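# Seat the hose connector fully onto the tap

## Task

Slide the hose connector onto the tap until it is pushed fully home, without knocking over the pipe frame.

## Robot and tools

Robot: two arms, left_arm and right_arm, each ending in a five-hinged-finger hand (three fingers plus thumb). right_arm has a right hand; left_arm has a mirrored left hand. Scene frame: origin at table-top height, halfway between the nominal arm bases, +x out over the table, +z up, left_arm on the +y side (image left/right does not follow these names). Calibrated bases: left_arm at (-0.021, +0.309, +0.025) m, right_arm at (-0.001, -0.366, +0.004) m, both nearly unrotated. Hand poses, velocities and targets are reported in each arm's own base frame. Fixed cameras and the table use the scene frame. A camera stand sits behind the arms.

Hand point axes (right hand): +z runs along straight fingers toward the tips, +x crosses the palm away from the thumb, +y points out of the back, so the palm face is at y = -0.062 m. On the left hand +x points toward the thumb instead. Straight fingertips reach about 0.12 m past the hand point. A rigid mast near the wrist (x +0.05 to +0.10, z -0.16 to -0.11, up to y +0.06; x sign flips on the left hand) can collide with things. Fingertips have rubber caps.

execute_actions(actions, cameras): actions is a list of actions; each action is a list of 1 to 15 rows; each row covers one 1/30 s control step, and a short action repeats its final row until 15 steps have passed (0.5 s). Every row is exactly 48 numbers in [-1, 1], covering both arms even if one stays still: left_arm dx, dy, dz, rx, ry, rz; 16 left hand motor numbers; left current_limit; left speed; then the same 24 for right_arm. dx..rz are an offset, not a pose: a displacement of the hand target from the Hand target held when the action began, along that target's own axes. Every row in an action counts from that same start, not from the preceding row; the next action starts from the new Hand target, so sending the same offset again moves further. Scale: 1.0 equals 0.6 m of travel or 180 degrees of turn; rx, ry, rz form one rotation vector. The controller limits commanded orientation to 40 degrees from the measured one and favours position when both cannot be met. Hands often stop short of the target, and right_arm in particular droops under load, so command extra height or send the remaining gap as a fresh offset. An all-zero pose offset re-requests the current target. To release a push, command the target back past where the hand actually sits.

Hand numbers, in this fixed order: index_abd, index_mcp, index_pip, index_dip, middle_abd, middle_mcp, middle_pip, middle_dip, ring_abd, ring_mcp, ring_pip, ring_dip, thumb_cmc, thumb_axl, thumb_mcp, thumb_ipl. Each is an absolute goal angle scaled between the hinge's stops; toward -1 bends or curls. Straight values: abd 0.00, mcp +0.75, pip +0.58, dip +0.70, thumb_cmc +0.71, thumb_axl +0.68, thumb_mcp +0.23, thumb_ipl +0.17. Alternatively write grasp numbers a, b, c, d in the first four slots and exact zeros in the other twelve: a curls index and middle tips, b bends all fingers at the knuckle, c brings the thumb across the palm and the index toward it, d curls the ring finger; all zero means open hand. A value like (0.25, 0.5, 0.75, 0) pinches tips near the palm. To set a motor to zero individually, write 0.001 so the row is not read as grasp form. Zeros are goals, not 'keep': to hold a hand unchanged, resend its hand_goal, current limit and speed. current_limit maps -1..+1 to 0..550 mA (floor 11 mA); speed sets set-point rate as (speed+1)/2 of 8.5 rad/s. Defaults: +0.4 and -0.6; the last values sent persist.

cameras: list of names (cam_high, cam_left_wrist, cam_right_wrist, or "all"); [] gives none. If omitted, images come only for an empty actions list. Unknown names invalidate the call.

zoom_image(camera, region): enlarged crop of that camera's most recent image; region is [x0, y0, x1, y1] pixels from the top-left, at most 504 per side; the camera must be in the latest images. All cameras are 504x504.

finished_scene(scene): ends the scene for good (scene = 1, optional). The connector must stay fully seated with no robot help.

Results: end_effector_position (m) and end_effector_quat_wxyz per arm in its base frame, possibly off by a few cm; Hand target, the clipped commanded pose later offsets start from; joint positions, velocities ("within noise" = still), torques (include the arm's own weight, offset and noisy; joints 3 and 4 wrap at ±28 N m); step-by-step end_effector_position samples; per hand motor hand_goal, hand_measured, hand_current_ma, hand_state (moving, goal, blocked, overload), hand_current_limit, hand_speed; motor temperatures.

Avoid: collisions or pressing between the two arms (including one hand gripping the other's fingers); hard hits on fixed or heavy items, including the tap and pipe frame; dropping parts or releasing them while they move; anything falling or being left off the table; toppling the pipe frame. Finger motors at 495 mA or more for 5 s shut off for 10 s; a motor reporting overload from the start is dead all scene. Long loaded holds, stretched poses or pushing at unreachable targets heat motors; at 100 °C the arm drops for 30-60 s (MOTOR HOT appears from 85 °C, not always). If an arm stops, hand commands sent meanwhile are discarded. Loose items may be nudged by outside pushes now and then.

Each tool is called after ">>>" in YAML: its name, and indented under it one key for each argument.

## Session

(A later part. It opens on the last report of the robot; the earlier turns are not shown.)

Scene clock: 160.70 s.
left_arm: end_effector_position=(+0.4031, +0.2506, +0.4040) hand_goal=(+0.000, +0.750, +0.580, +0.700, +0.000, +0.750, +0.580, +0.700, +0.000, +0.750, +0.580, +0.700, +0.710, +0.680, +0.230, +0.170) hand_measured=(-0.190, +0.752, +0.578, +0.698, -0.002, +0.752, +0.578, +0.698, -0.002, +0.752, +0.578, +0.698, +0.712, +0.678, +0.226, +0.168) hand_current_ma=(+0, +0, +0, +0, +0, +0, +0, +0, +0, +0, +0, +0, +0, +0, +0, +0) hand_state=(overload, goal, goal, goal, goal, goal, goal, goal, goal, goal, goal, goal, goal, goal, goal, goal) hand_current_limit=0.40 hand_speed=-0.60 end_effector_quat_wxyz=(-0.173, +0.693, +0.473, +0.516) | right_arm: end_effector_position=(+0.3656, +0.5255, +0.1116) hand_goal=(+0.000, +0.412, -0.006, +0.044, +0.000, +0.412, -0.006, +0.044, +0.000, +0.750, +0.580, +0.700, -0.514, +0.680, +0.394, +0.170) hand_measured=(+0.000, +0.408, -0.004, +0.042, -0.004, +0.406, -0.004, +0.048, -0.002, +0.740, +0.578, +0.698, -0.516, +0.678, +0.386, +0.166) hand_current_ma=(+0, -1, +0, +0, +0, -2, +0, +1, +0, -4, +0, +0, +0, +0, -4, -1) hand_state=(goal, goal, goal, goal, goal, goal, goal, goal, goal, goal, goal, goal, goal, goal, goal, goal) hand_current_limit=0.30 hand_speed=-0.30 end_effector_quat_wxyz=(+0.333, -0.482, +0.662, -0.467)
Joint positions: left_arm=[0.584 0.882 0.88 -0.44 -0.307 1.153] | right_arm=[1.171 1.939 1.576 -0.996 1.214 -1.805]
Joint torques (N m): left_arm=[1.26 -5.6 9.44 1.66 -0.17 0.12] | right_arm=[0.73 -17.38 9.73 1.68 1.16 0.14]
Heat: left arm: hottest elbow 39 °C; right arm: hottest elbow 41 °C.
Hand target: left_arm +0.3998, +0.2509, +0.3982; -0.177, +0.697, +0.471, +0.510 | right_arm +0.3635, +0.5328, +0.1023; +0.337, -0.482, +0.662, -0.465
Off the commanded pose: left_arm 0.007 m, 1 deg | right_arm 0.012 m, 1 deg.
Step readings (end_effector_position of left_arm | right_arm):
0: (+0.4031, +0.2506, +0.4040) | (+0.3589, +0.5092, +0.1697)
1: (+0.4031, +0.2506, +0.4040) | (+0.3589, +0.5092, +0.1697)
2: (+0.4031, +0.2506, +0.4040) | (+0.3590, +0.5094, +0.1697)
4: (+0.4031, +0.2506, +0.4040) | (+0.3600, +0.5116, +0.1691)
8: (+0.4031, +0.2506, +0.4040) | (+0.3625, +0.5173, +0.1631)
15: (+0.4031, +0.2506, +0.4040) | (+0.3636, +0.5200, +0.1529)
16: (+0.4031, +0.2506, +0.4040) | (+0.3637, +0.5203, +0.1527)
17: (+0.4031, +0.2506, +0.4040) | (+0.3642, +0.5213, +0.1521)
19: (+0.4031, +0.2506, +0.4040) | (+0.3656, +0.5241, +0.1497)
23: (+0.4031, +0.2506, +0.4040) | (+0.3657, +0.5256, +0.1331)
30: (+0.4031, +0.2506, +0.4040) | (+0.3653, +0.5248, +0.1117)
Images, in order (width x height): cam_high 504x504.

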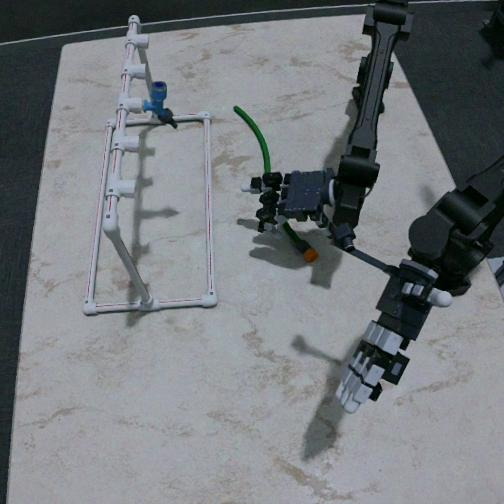

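>>> execute_actions:
  actions:
    - [[0.055,-0.05,0.022,0,0,0,0,0,0,0,0,0,0,0,0,0,0,0,0,0,0,0,0.4,-0.6,0,0,0,0,0,0,0,0.411,-0.007,0.043,0,0.411,-0.007,0.043,0,0.75,0.58,0.7,-0.514,0.68,0.393,0.17,0.3,-0.3]]
    - [[0.055,-0.05,0.022,0,0,0,0,0,0,0,0,0,0,0,0,0,0,0,0,0,0,0,0.4,-0.6,0,0,0,0,0,0,0,0.411,-0.007,0.043,0,0.411,-0.007,0.043,0,0.75,0.58,0.7,-0.514,0.68,0.393,0.17,0.3,-0.3]]
    - [[0.055,-0.05,0.022,0,0,0,0,0,0,0,0,0,0,0,0,0,0,0,0,0,0,0,0.4,-0.6,0,0,0,0,0,0,0,0.411,-0.007,0.043,0,0.411,-0.007,0.043,0,0.75,0.58,0.7,-0.514,0.68,0.393,0.17,0.3,-0.3]]
  cameras: ["cam_high"]

>>> zoom_image:
  camera: "cam_high"
  region: [250, 170, 360, 280]

Scene clock: 163.03 s.
left_arm: end_effector_position=(+0.3443, +0.3650, +0.4085) hand_goal=(+0.000, +0.750, +0.580, +0.700, +0.000, +0.750, +0.580, +0.700, +0.000, +0.750, +0.580, +0.700, +0.710, +0.680, +0.230, +0.170) hand_measured=(-0.190, +0.752, +0.578, +0.698, -0.002, +0.752, +0.578, +0.698, -0.002, +0.752, +0.578, +0.698, +0.712, +0.678, +0.226, +0.168) hand_current_ma=(+0, +0, +0, +0, +0, +0, +0, +0, +0, +0, +0, +0, +0, +0, +0, +0) hand_state=(overload, goal, goal, goal, goal, goal, goal, goal, goal, goal, goal, goal, goal, goal, goal, goal) hand_current_limit=0.40 hand_speed=-0.60 end_effector_quat_wxyz=(-0.166, +0.706, +0.485, +0.489) | right_arm: end_effector_position=(+0.3656, +0.5255, +0.1116) hand_goal=(+0.000, +0.412, -0.006, +0.044, +0.000, +0.412, -0.006, +0.044, +0.000, +0.750, +0.580, +0.700, -0.514, +0.680, +0.394, +0.170) hand_measured=(+0.000, +0.408, -0.004, +0.042, -0.004, +0.406, -0.004, +0.048, -0.002, +0.740, +0.578, +0.698, -0.516, +0.678, +0.386, +0.166) hand_current_ma=(+0, -1, +0, +0, +0, -2, +0, +1, +0, -4, +0, +0, +0, +0, -4, -1) hand_state=(goal, goal, goal, goal, goal, goal, goal, goal, goal, goal, goal, goal, goal, goal, goal, goal) hand_current_limit=0.30 hand_speed=-0.30 end_effector_quat_wxyz=(+0.333, -0.482, +0.662, -0.467)
Joint positions: left_arm=[0.987 1.007 1.001 -0.479 0.052 1.323] | right_arm=[1.171 1.939 1.576 -0.996 1.214 -1.805]
Joint torques (N m): left_arm=[0.85 -6.24 16.43 1.66 0.02 0.16] | right_arm=[0.67 -18.55 9.69 1.69 1.16 0.13]
Heat: left arm: hottest elbow 40 °C; right arm: hottest elbow 41 °C.
Hand target: left_arm +0.3495, +0.3713, +0.4476; -0.177, +0.698, +0.471, +0.510 | right_arm +0.3635, +0.5328, +0.1023; +0.337, -0.482, +0.662, -0.465
Off the commanded pose: left_arm 0.040 m, 3 deg | right_arm 0.012 m, 1 deg.
Step readings (end_effector_position of left_arm | right_arm):
0: (+0.4031, +0.2506, +0.4040) | (+0.3656, +0.5255, +0.1116)
1: (+0.4032, +0.2502, +0.4039) | (+0.3656, +0.5255, +0.1116)
2: (+0.4031, +0.2498, +0.4036) | (+0.3656, +0.5255, +0.1116)
4: (+0.3984, +0.2559, +0.4023) | (+0.3656, +0.5255, +0.1116)
8: (+0.3802, +0.2826, +0.3978) | (+0.3656, +0.5255, +0.1116)
15: (+0.3790, +0.2880, +0.3912) | (+0.3656, +0.5255, +0.1116)
16: (+0.3795, +0.2874, +0.3908) | (+0.3656, +0.5255, +0.1116)
17: (+0.3797, +0.2864, +0.3905) | (+0.3656, +0.5255, +0.1116)
19: (+0.3759, +0.2919, +0.3894) | (+0.3656, +0.5255, +0.1116)
23: (+0.3612, +0.3189, +0.3885) | (+0.3656, +0.5255, +0.1116)
30: (+0.3600, +0.3248, +0.3912) | (+0.3656, +0.5255, +0.1116)
31: (+0.3604, +0.3243, +0.3919) | (+0.3656, +0.5255, +0.1116)
32: (+0.3606, +0.3239, +0.3931) | (+0.3656, +0.5255, +0.1116)
34: (+0.3582, +0.3299, +0.3977) | (+0.3656, +0.5255, +0.1116)
38: (+0.3450, +0.3578, +0.4084) | (+0.3656, +0.5255, +0.1116)
45: (+0.3438, +0.3650, +0.4103) | (+0.3656, +0.5255, +0.1116)
Images, in order (width x height): cam_high 504x504.

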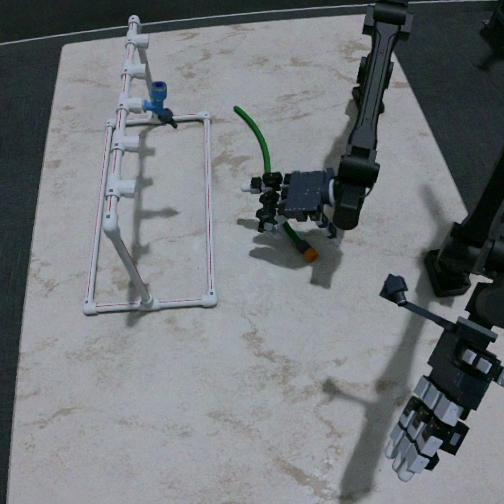

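Scaled by 4.582 from the camera's 504x504 image, which has a finer 720x720 frame.

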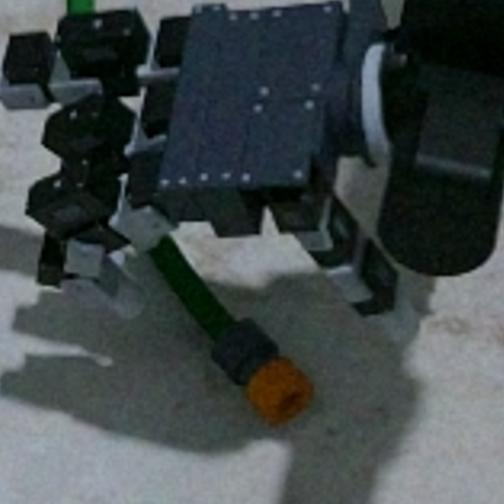

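>>> execute_actions:
  actions:
    - [[0,0,0,0,0,0,0,0,0,0,0,0,0,0,0,0,0,0,0,0,0,0,0.4,-0.6,-0.0119,0.0498,0.014,0,0,0,0,0.411,-0.007,0.043,0,0.411,-0.007,0.043,0,0.75,0.58,0.7,-0.514,0.68,0.393,0.17,0.3,-0.3]]
    - [[0,0,0,0,0,0,0,0,0,0,0,0,0,0,0,0,0,0,0,0,0,0,0.4,-0.6,-0.0119,0.0498,0.014,0,0,0,0,0.411,-0.007,0.043,0,0.411,-0.007,0.043,0,0.75,0.58,0.7,-0.514,0.68,0.393,0.17,0.3,-0.3]]
  cameras: ["cam_high"]

>>> zoom_image:
  camera: "cam_high"
  region: [250, 170, 360, 280]

Scene clock: 164.97 s.
left_arm: end_effector_position=(+0.3443, +0.3649, +0.4084) hand_goal=(+0.000, +0.750, +0.580, +0.700, +0.000, +0.750, +0.580, +0.700, +0.000, +0.750, +0.580, +0.700, +0.710, +0.680, +0.230, +0.170) hand_measured=(-0.190, +0.752, +0.578, +0.698, -0.002, +0.752, +0.578, +0.698, -0.002, +0.752, +0.578, +0.698, +0.712, +0.678, +0.226, +0.168) hand_current_ma=(+0, +0, +0, +0, +0, +0, +0, +0, +0, +0, +0, +0, +0, +0, +0, +0) hand_state=(overload, goal, goal, goal, goal, goal, goal, goal, goal, goal, goal, goal, goal, goal, goal, goal) hand_current_limit=0.40 hand_speed=-0.60 end_effector_quat_wxyz=(-0.166, +0.706, +0.485, +0.489) | right_arm: end_effector_position=(+0.3662, +0.5414, +0.0519) hand_goal=(+0.000, +0.412, -0.006, +0.044, +0.000, +0.412, -0.006, +0.044, +0.000, +0.750, +0.580, +0.700, -0.514, +0.680, +0.394, +0.170) hand_measured=(+0.000, +0.408, -0.004, +0.042, -0.004, +0.406, -0.004, +0.048, -0.002, +0.740, +0.578, +0.698, -0.516, +0.678, +0.386, +0.166) hand_current_ma=(+0, -1, +0, +0, +0, -2, +0, +1, +0, -4, +0, +0, +0, +0, -4, -1) hand_state=(goal, goal, goal, goal, goal, goal, goal, goal, goal, goal, goal, goal, goal, goal, goal, goal) hand_current_limit=0.30 hand_speed=-0.30 end_effector_quat_wxyz=(+0.334, -0.483, +0.662, -0.467)
Joint positions: left_arm=[0.987 1.007 1.001 -0.479 0.052 1.323] | right_arm=[1.18 2.042 1.572 -0.91 1.216 -1.783]
Joint torques (N m): left_arm=[0.85 -6.36 16.43 1.66 0.03 0.12] | right_arm=[0.73 -19.78 9.07 1.63 1.17 0.15]
Heat: left arm: hottest elbow 40 °C; right arm: hottest elbow 41 °C.
Hand target: left_arm +0.3495, +0.3712, +0.4476; -0.177, +0.698, +0.471, +0.510 | right_arm +0.3635, +0.5476, +0.0403; +0.337, -0.482, +0.662, -0.465
Off the commanded pose: left_arm 0.040 m, 3 deg | right_arm 0.013 m, 0 deg.
Step readings (end_effector_position of left_arm | right_arm):
0: (+0.3443, +0.3650, +0.4084) | (+0.3656, +0.5255, +0.1116)
1: (+0.3443, +0.3650, +0.4084) | (+0.3657, +0.5256, +0.1116)
2: (+0.3443, +0.3650, +0.4084) | (+0.3658, +0.5265, +0.1116)
4: (+0.3443, +0.3650, +0.4084) | (+0.3661, +0.5301, +0.1099)
8: (+0.3443, +0.3649, +0.4084) | (+0.3665, +0.5342, +0.0995)
15: (+0.3443, +0.3649, +0.4084) | (+0.3660, +0.5336, +0.0840)
16: (+0.3443, +0.3649, +0.4084) | (+0.3661, +0.5338, +0.0836)
17: (+0.3443, +0.3649, +0.4084) | (+0.3664, +0.5346, +0.0834)
19: (+0.3443, +0.3649, +0.4084) | (+0.3675, +0.5375, +0.0810)
23: (+0.3443, +0.3649, +0.4084) | (+0.3672, +0.5411, +0.0681)
30: (+0.3443, +0.3649, +0.4084) | (+0.3661, +0.5410, +0.0519)
Images, in order (width x height): cam_high 504x504.

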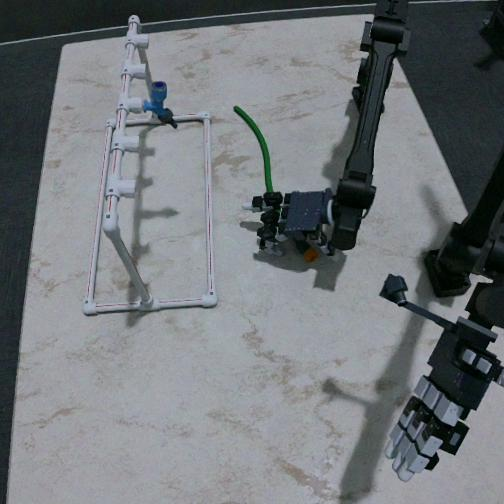

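Scaled by 4.582 from the camera's 504x504 image, which has a finer 720x720 frame.

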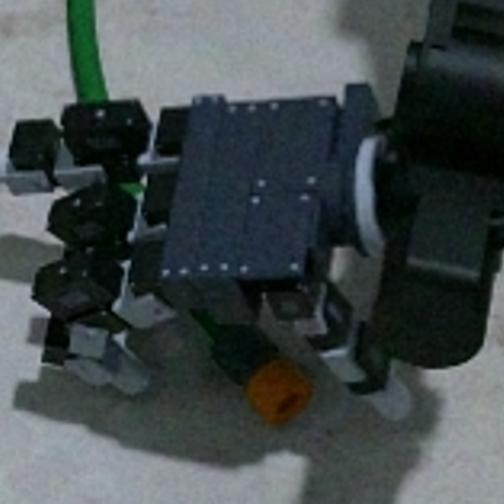

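>>> execute_actions:
  actions:
    - [[0,0,0,0,0,0,0,0,0,0,0,0,0,0,0,0,0,0,0,0,0,0,0.4,-0.6,0,0,0,0,0,0,0,0.3,0.0,0.043,0,0.15,0.02,0.043,0,0.75,0.58,0.7,-0.514,0.68,0.22,0.12,0.2,-0.7]]
    - [[0,0,0,0,0,0,0,0,0,0,0,0,0,0,0,0,0,0,0,0,0,0,0.4,-0.6,0,0,0,0,0,0,0,0.2,0.0,0.043,0,0.06,0.02,0.07,0,0.75,0.58,0.7,-0.514,0.68,0.15,0.08,0.2,-0.7]]
  cameras: ["cam_high"]

>>> zoom_image:
  camera: "cam_high"
  region: [250, 170, 360, 280]

Scene clock: 166.77 s.
left_arm: end_effector_position=(+0.3443, +0.3649, +0.4084) hand_goal=(+0.000, +0.750, +0.580, +0.700, +0.000, +0.750, +0.580, +0.700, +0.000, +0.750, +0.580, +0.700, +0.710, +0.680, +0.230, +0.170) hand_measured=(-0.190, +0.752, +0.578, +0.698, -0.002, +0.752, +0.578, +0.698, -0.002, +0.752, +0.578, +0.698, +0.712, +0.678, +0.226, +0.168) hand_current_ma=(+0, +0, +0, +0, +0, +0, +0, +0, +0, +0, +0, +0, +0, +0, +0, +0) hand_state=(overload, goal, goal, goal, goal, goal, goal, goal, goal, goal, goal, goal, goal, goal, goal, goal) hand_current_limit=0.40 hand_speed=-0.60 end_effector_quat_wxyz=(-0.166, +0.706, +0.485, +0.489) | right_arm: end_effector_position=(+0.3662, +0.5425, +0.0522) hand_goal=(+0.000, +0.200, +0.000, +0.044, +0.000, +0.060, +0.020, +0.070, +0.000, +0.750, +0.580, +0.700, -0.514, +0.680, +0.150, +0.080) hand_measured=(+0.000, +0.198, -0.002, +0.042, +0.000, +0.092, +0.028, +0.072, -0.002, +0.740, +0.578, +0.698, -0.512, +0.678, +0.174, +0.090) hand_current_ma=(+0, +0, +0, +0, +0, +34, +3, +0, +0, -4, +0, +0, +0, +0, +28, +7) hand_state=(goal, goal, goal, goal, goal, blocked, goal, goal, goal, goal, goal, goal, goal, goal, blocked, goal) hand_current_limit=0.20 hand_speed=-0.70 end_effector_quat_wxyz=(+0.336, -0.481, +0.663, -0.466)
Joint positions: left_arm=[0.987 1.007 1.001 -0.479 0.052 1.323] | right_arm=[1.181 2.042 1.572 -0.907 1.216 -1.779]
Joint torques (N m): left_arm=[0.85 -6.36 16.43 1.65 0.03 0.12] | right_arm=[0.62 -19.14 9.22 1.5 1.13 0.13]
Heat: left arm: hottest elbow 40 °C; right arm: hottest elbow 41 °C.
Hand target: left_arm +0.3495, +0.3712, +0.4476; -0.177, +0.698, +0.471, +0.510 | right_arm +0.3634, +0.5476, +0.0403; +0.337, -0.482, +0.662, -0.465
Off the commanded pose: left_arm 0.040 m, 3 deg | right_arm 0.013 m, 0 deg.
Step readings (end_effector_position of left_arm | right_arm):
0: (+0.3443, +0.3649, +0.4084) | (+0.3658, +0.5416, +0.0519)
1: (+0.3443, +0.3649, +0.4084) | (+0.3658, +0.5416, +0.0519)
2: (+0.3443, +0.3649, +0.4084) | (+0.3658, +0.5417, +0.0519)
4: (+0.3443, +0.3649, +0.4084) | (+0.3658, +0.5417, +0.0519)
8: (+0.3443, +0.3649, +0.4084) | (+0.3658, +0.5417, +0.0519)
15: (+0.3443, +0.3649, +0.4084) | (+0.3659, +0.5417, +0.0520)
16: (+0.3443, +0.3649, +0.4084) | (+0.3659, +0.5417, +0.0520)
17: (+0.3443, +0.3649, +0.4084) | (+0.3659, +0.5417, +0.0520)
19: (+0.3443, +0.3649, +0.4084) | (+0.3662, +0.5424, +0.0522)
23: (+0.3443, +0.3649, +0.4084) | (+0.3662, +0.5425, +0.0522)
30: (+0.3443, +0.3649, +0.4084) | (+0.3662, +0.5425, +0.0522)
Images, in order (width x height): cam_high 504x504.

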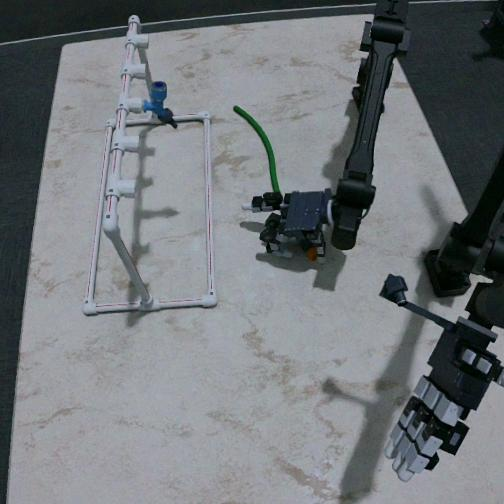

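Scaled by 4.582 from the camera's 504x504 image, which has a finer 720x720 frame.

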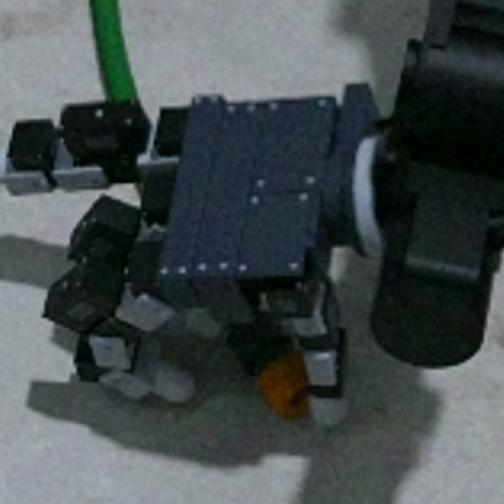

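>>> execute_actions:
  actions:
    - [[0,0,0,0,0,0,0,0,0,0,0,0,0,0,0,0,0,0,0,0,0,0,0.4,-0.6,0,0,0,0,0,0,0,0.2,0.0,0.043,0,-0.02,0.0,0.07,0,0.75,0.58,0.7,-0.514,0.68,0.06,0.03,0.3,-0.7]]
    - [[0,0,0,0,0,0,0,0,0,0,0,0,0,0,0,0,0,0,0,0,0,0,0.4,-0.6,0,0,0,0,0,0,0,0.15,0.0,0.043,0,-0.06,0.0,0.07,0,0.75,0.58,0.7,-0.514,0.68,0.0,0.0,0.3,-0.7]]
  cameras: ["cam_high"]

>>> zoom_image:
  camera: "cam_high"
  region: [250, 170, 360, 280]

Scene clock: 168.47 s.
left_arm: end_effector_position=(+0.3443, +0.3649, +0.4084) hand_goal=(+0.000, +0.750, +0.580, +0.700, +0.000, +0.750, +0.580, +0.700, +0.000, +0.750, +0.580, +0.700, +0.710, +0.680, +0.230, +0.170) hand_measured=(-0.190, +0.752, +0.578, +0.698, -0.002, +0.752, +0.578, +0.698, -0.002, +0.752, +0.578, +0.698, +0.712, +0.678, +0.226, +0.168) hand_current_ma=(+0, +0, +0, +0, +0, +0, +0, +0, +0, +0, +0, +0, +0, +0, +0, +0) hand_state=(overload, goal, goal, goal, goal, goal, goal, goal, goal, goal, goal, goal, goal, goal, goal, goal) hand_current_limit=0.40 hand_speed=-0.60 end_effector_quat_wxyz=(-0.166, +0.706, +0.485, +0.489) | right_arm: end_effector_position=(+0.3668, +0.5429, +0.0527) hand_goal=(+0.000, +0.150, +0.000, +0.044, +0.000, -0.060, +0.000, +0.070, +0.000, +0.750, +0.580, +0.700, -0.514, +0.680, +0.000, +0.000) hand_measured=(+0.000, +0.148, -0.002, +0.042, -0.006, +0.066, +0.038, +0.082, -0.002, +0.740, +0.578, +0.698, -0.498, +0.678, +0.118, +0.042) hand_current_ma=(+0, +0, +0, +0, -2, +341, +41, +6, +0, -4, +0, +0, +10, +0, +357, +77) hand_state=(goal, goal, goal, goal, goal, blocked, blocked, goal, goal, goal, goal, goal, goal, goal, blocked, blocked) hand_current_limit=0.30 hand_speed=-0.70 end_effector_quat_wxyz=(+0.338, -0.479, +0.664, -0.465)
Joint positions: left_arm=[0.987 1.007 1.001 -0.479 0.052 1.323] | right_arm=[1.181 2.042 1.572 -0.905 1.218 -1.776]
Joint torques (N m): left_arm=[0.85 -6.3 16.42 1.66 0.03 0.12] | right_arm=[0.56 -19.19 9.2 1.46 1.04 0.11]
Heat: left arm: hottest elbow 40 °C; right arm: hottest elbow 41 °C.
Hand target: left_arm +0.3495, +0.3712, +0.4476; -0.177, +0.698, +0.471, +0.510 | right_arm +0.3634, +0.5476, +0.0403; +0.337, -0.482, +0.662, -0.465
Off the commanded pose: left_arm 0.040 m, 3 deg | right_arm 0.014 m, 0 deg.
Step readings (end_effector_position of left_arm | right_arm):
0: (+0.3443, +0.3649, +0.4084) | (+0.3662, +0.5425, +0.0522)
1: (+0.3443, +0.3649, +0.4084) | (+0.3662, +0.5425, +0.0522)
2: (+0.3443, +0.3649, +0.4084) | (+0.3663, +0.5426, +0.0522)
4: (+0.3443, +0.3649, +0.4084) | (+0.3665, +0.5429, +0.0524)
8: (+0.3443, +0.3649, +0.4084) | (+0.3667, +0.5428, +0.0526)
15: (+0.3443, +0.3649, +0.4084) | (+0.3667, +0.5428, +0.0526)
16: (+0.3443, +0.3649, +0.4084) | (+0.3667, +0.5428, +0.0526)
17: (+0.3443, +0.3649, +0.4084) | (+0.3667, +0.5428, +0.0526)
19: (+0.3443, +0.3649, +0.4084) | (+0.3667, +0.5428, +0.0526)
23: (+0.3443, +0.3649, +0.4084) | (+0.3668, +0.5429, +0.0526)
30: (+0.3443, +0.3649, +0.4084) | (+0.3668, +0.5429, +0.0527)
Images, in order (width x height): cam_high 504x504.

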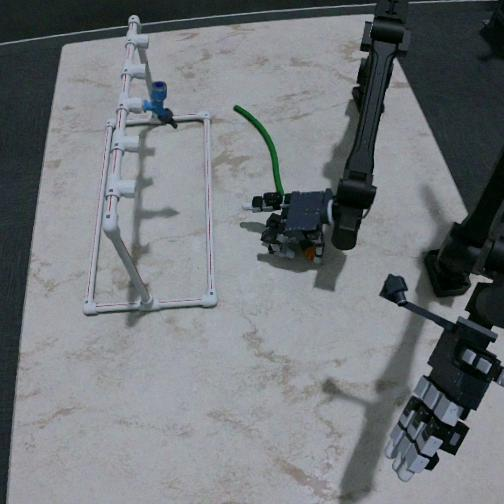

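Scaled by 4.582 from the camera's 504x504 image, which has a finer 720x720 frame.

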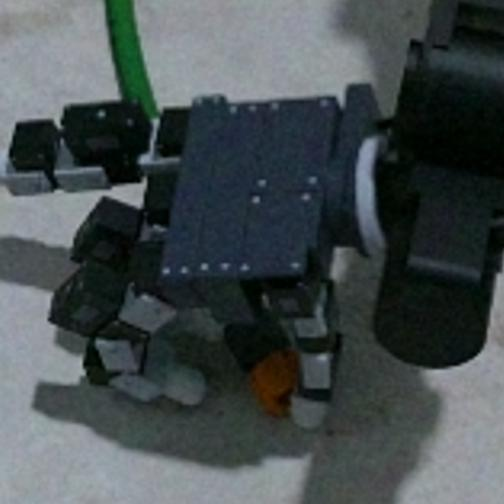

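>>> execute_actions:
  actions:
    - [[0,0,0,0,0,0,0,0,0,0,0,0,0,0,0,0,0,0,0,0,0,0,0.4,-0.6,0,0,0,0,0,0,0,0.411,-0.007,0.043,0,0.411,-0.007,0.043,0,0.75,0.58,0.7,-0.514,0.68,0.393,0.17,0.3,-0.6]]
    - [[0,0,0,0,0,0,0,0,0,0,0,0,0,0,0,0,0,0,0,0,0,0,0.4,-0.6,0,-0.0626,-0.0228,0,0,0,0,0.411,-0.007,0.043,0,0.411,-0.007,0.043,0,0.75,0.58,0.7,-0.514,0.68,0.393,0.17,0.3,-0.3]]
    - [[0,0,0,0,0,0,0,0,0,0,0,0,0,0,0,0,0,0,0,0,0,0,0.4,-0.6,0,-0.0626,-0.0228,0,0,0,0,0.411,-0.007,0.043,0,0.411,-0.007,0.043,0,0.75,0.58,0.7,-0.514,0.68,0.393,0.17,0.3,-0.3]]
    - [[0,0,0,0,0,0,0,0,0,0,0,0,0,0,0,0,0,0,0,0,0,0,0.4,-0.6,0,-0.0626,-0.0228,0,0,0,0,0.411,-0.007,0.043,0,0.411,-0.007,0.043,0,0.75,0.58,0.7,-0.514,0.68,0.393,0.17,0.3,-0.3]]
  cameras: ["cam_high"]

>>> zoom_image:
  camera: "cam_high"
  region: [250, 170, 360, 280]

Scene clock: 173.53 s.
left_arm: end_effector_position=(+0.3443, +0.3649, +0.4084) hand_goal=(+0.000, +0.750, +0.580, +0.700, +0.000, +0.750, +0.580, +0.700, +0.000, +0.750, +0.580, +0.700, +0.710, +0.680, +0.230, +0.170) hand_measured=(-0.190, +0.752, +0.578, +0.698, -0.002, +0.752, +0.578, +0.698, -0.002, +0.752, +0.578, +0.698, +0.712, +0.678, +0.226, +0.168) hand_current_ma=(+0, +0, +0, +0, +0, +0, +0, +0, +0, +0, +0, +0, +0, +0, +0, +0) hand_state=(overload, goal, goal, goal, goal, goal, goal, goal, goal, goal, goal, goal, goal, goal, goal, goal) hand_current_limit=0.40 hand_speed=-0.60 end_effector_quat_wxyz=(-0.166, +0.706, +0.485, +0.489) | right_arm: end_effector_position=(+0.3621, +0.5324, +0.1342) hand_goal=(+0.000, +0.412, -0.006, +0.044, +0.000, +0.412, -0.006, +0.044, +0.000, +0.750, +0.580, +0.700, -0.514, +0.680, +0.394, +0.170) hand_measured=(+0.000, +0.400, -0.004, +0.042, -0.002, +0.398, -0.004, +0.048, -0.002, +0.740, +0.578, +0.698, -0.514, +0.678, +0.386, +0.168) hand_current_ma=(+0, -7, +0, +0, +0, -9, +0, +1, +0, -4, +0, +0, +0, +0, -4, -1) hand_state=(goal, goal, goal, goal, goal, goal, goal, goal, goal, goal, goal, goal, goal, goal, goal, goal) hand_current_limit=0.30 hand_speed=-0.30 end_effector_quat_wxyz=(+0.319, -0.492, +0.655, -0.476)
Joint positions: left_arm=[0.987 1.007 1.001 -0.479 0.052 1.323] | right_arm=[1.182 1.959 1.673 -1.143 1.217 -1.776]
Joint torques (N m): left_arm=[0.85 -6.36 16.43 1.63 0.03 0.13] | right_arm=[0.73 -21.71 13.68 0.47 1.1 0.04]
Heat: left arm: hottest elbow 40 °C; right arm: hottest elbow 41 °C.
Hand target: left_arm +0.3495, +0.3712, +0.4476; -0.177, +0.698, +0.471, +0.510 | right_arm +0.3634, +0.5478, +0.1602; +0.337, -0.482, +0.662, -0.465
Off the commanded pose: left_arm 0.040 m, 3 deg | right_arm 0.030 m, 3 deg.
Step readings (end_effector_position of left_arm | right_arm):
0: (+0.3443, +0.3649, +0.4084) | (+0.3668, +0.5429, +0.0527)
1: (+0.3443, +0.3649, +0.4084) | (+0.3668, +0.5429, +0.0527)
2: (+0.3443, +0.3649, +0.4084) | (+0.3668, +0.5429, +0.0527)
4: (+0.3443, +0.3649, +0.4084) | (+0.3668, +0.5429, +0.0527)
8: (+0.3443, +0.3649, +0.4084) | (+0.3666, +0.5431, +0.0527)
15: (+0.3443, +0.3649, +0.4084) | (+0.3666, +0.5431, +0.0527)
16: (+0.3443, +0.3649, +0.4084) | (+0.3666, +0.5431, +0.0527)
17: (+0.3443, +0.3649, +0.4084) | (+0.3665, +0.5428, +0.0526)
19: (+0.3443, +0.3649, +0.4084) | (+0.3654, +0.5402, +0.0520)
23: (+0.3443, +0.3649, +0.4084) | (+0.3633, +0.5351, +0.0512)
30: (+0.3443, +0.3649, +0.4084) | (+0.3620, +0.5320, +0.0515)
31: (+0.3443, +0.3649, +0.4084) | (+0.3619, +0.5316, +0.0519)
32: (+0.3443, +0.3649, +0.4084) | (+0.3614, +0.5304, +0.0526)
34: (+0.3443, +0.3649, +0.4084) | (+0.3598, +0.5268, +0.0564)
38: (+0.3443, +0.3649, +0.4084) | (+0.3594, +0.5258, +0.0737)
45: (+0.3443, +0.3649, +0.4084) | (+0.3624, +0.5332, +0.0996)
46: (+0.3443, +0.3649, +0.4084) | (+0.3625, +0.5334, +0.1004)
47: (+0.3443, +0.3649, +0.4084) | (+0.3622, +0.5327, +0.1012)
49: (+0.3443, +0.3649, +0.4084) | (+0.3612, +0.5302, +0.1032)
53: (+0.3443, +0.3649, +0.4084) | (+0.3609, +0.5296, +0.1143)
60: (+0.3443, +0.3649, +0.4084) | (+0.3624, +0.5331, +0.1334)
Images, in order (width x height): cam_high 504x504.

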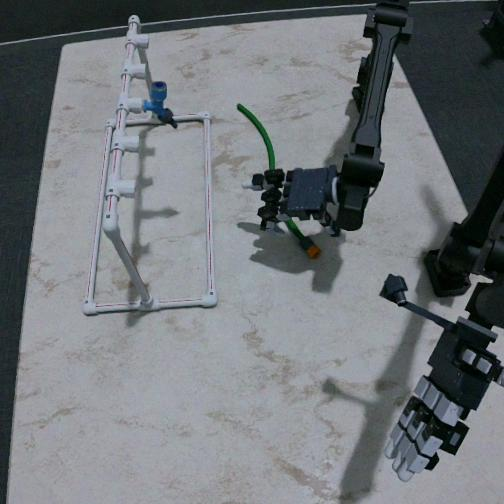

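Scaled by 4.582 from the camera's 504x504 image, which has a finer 720x720 frame.

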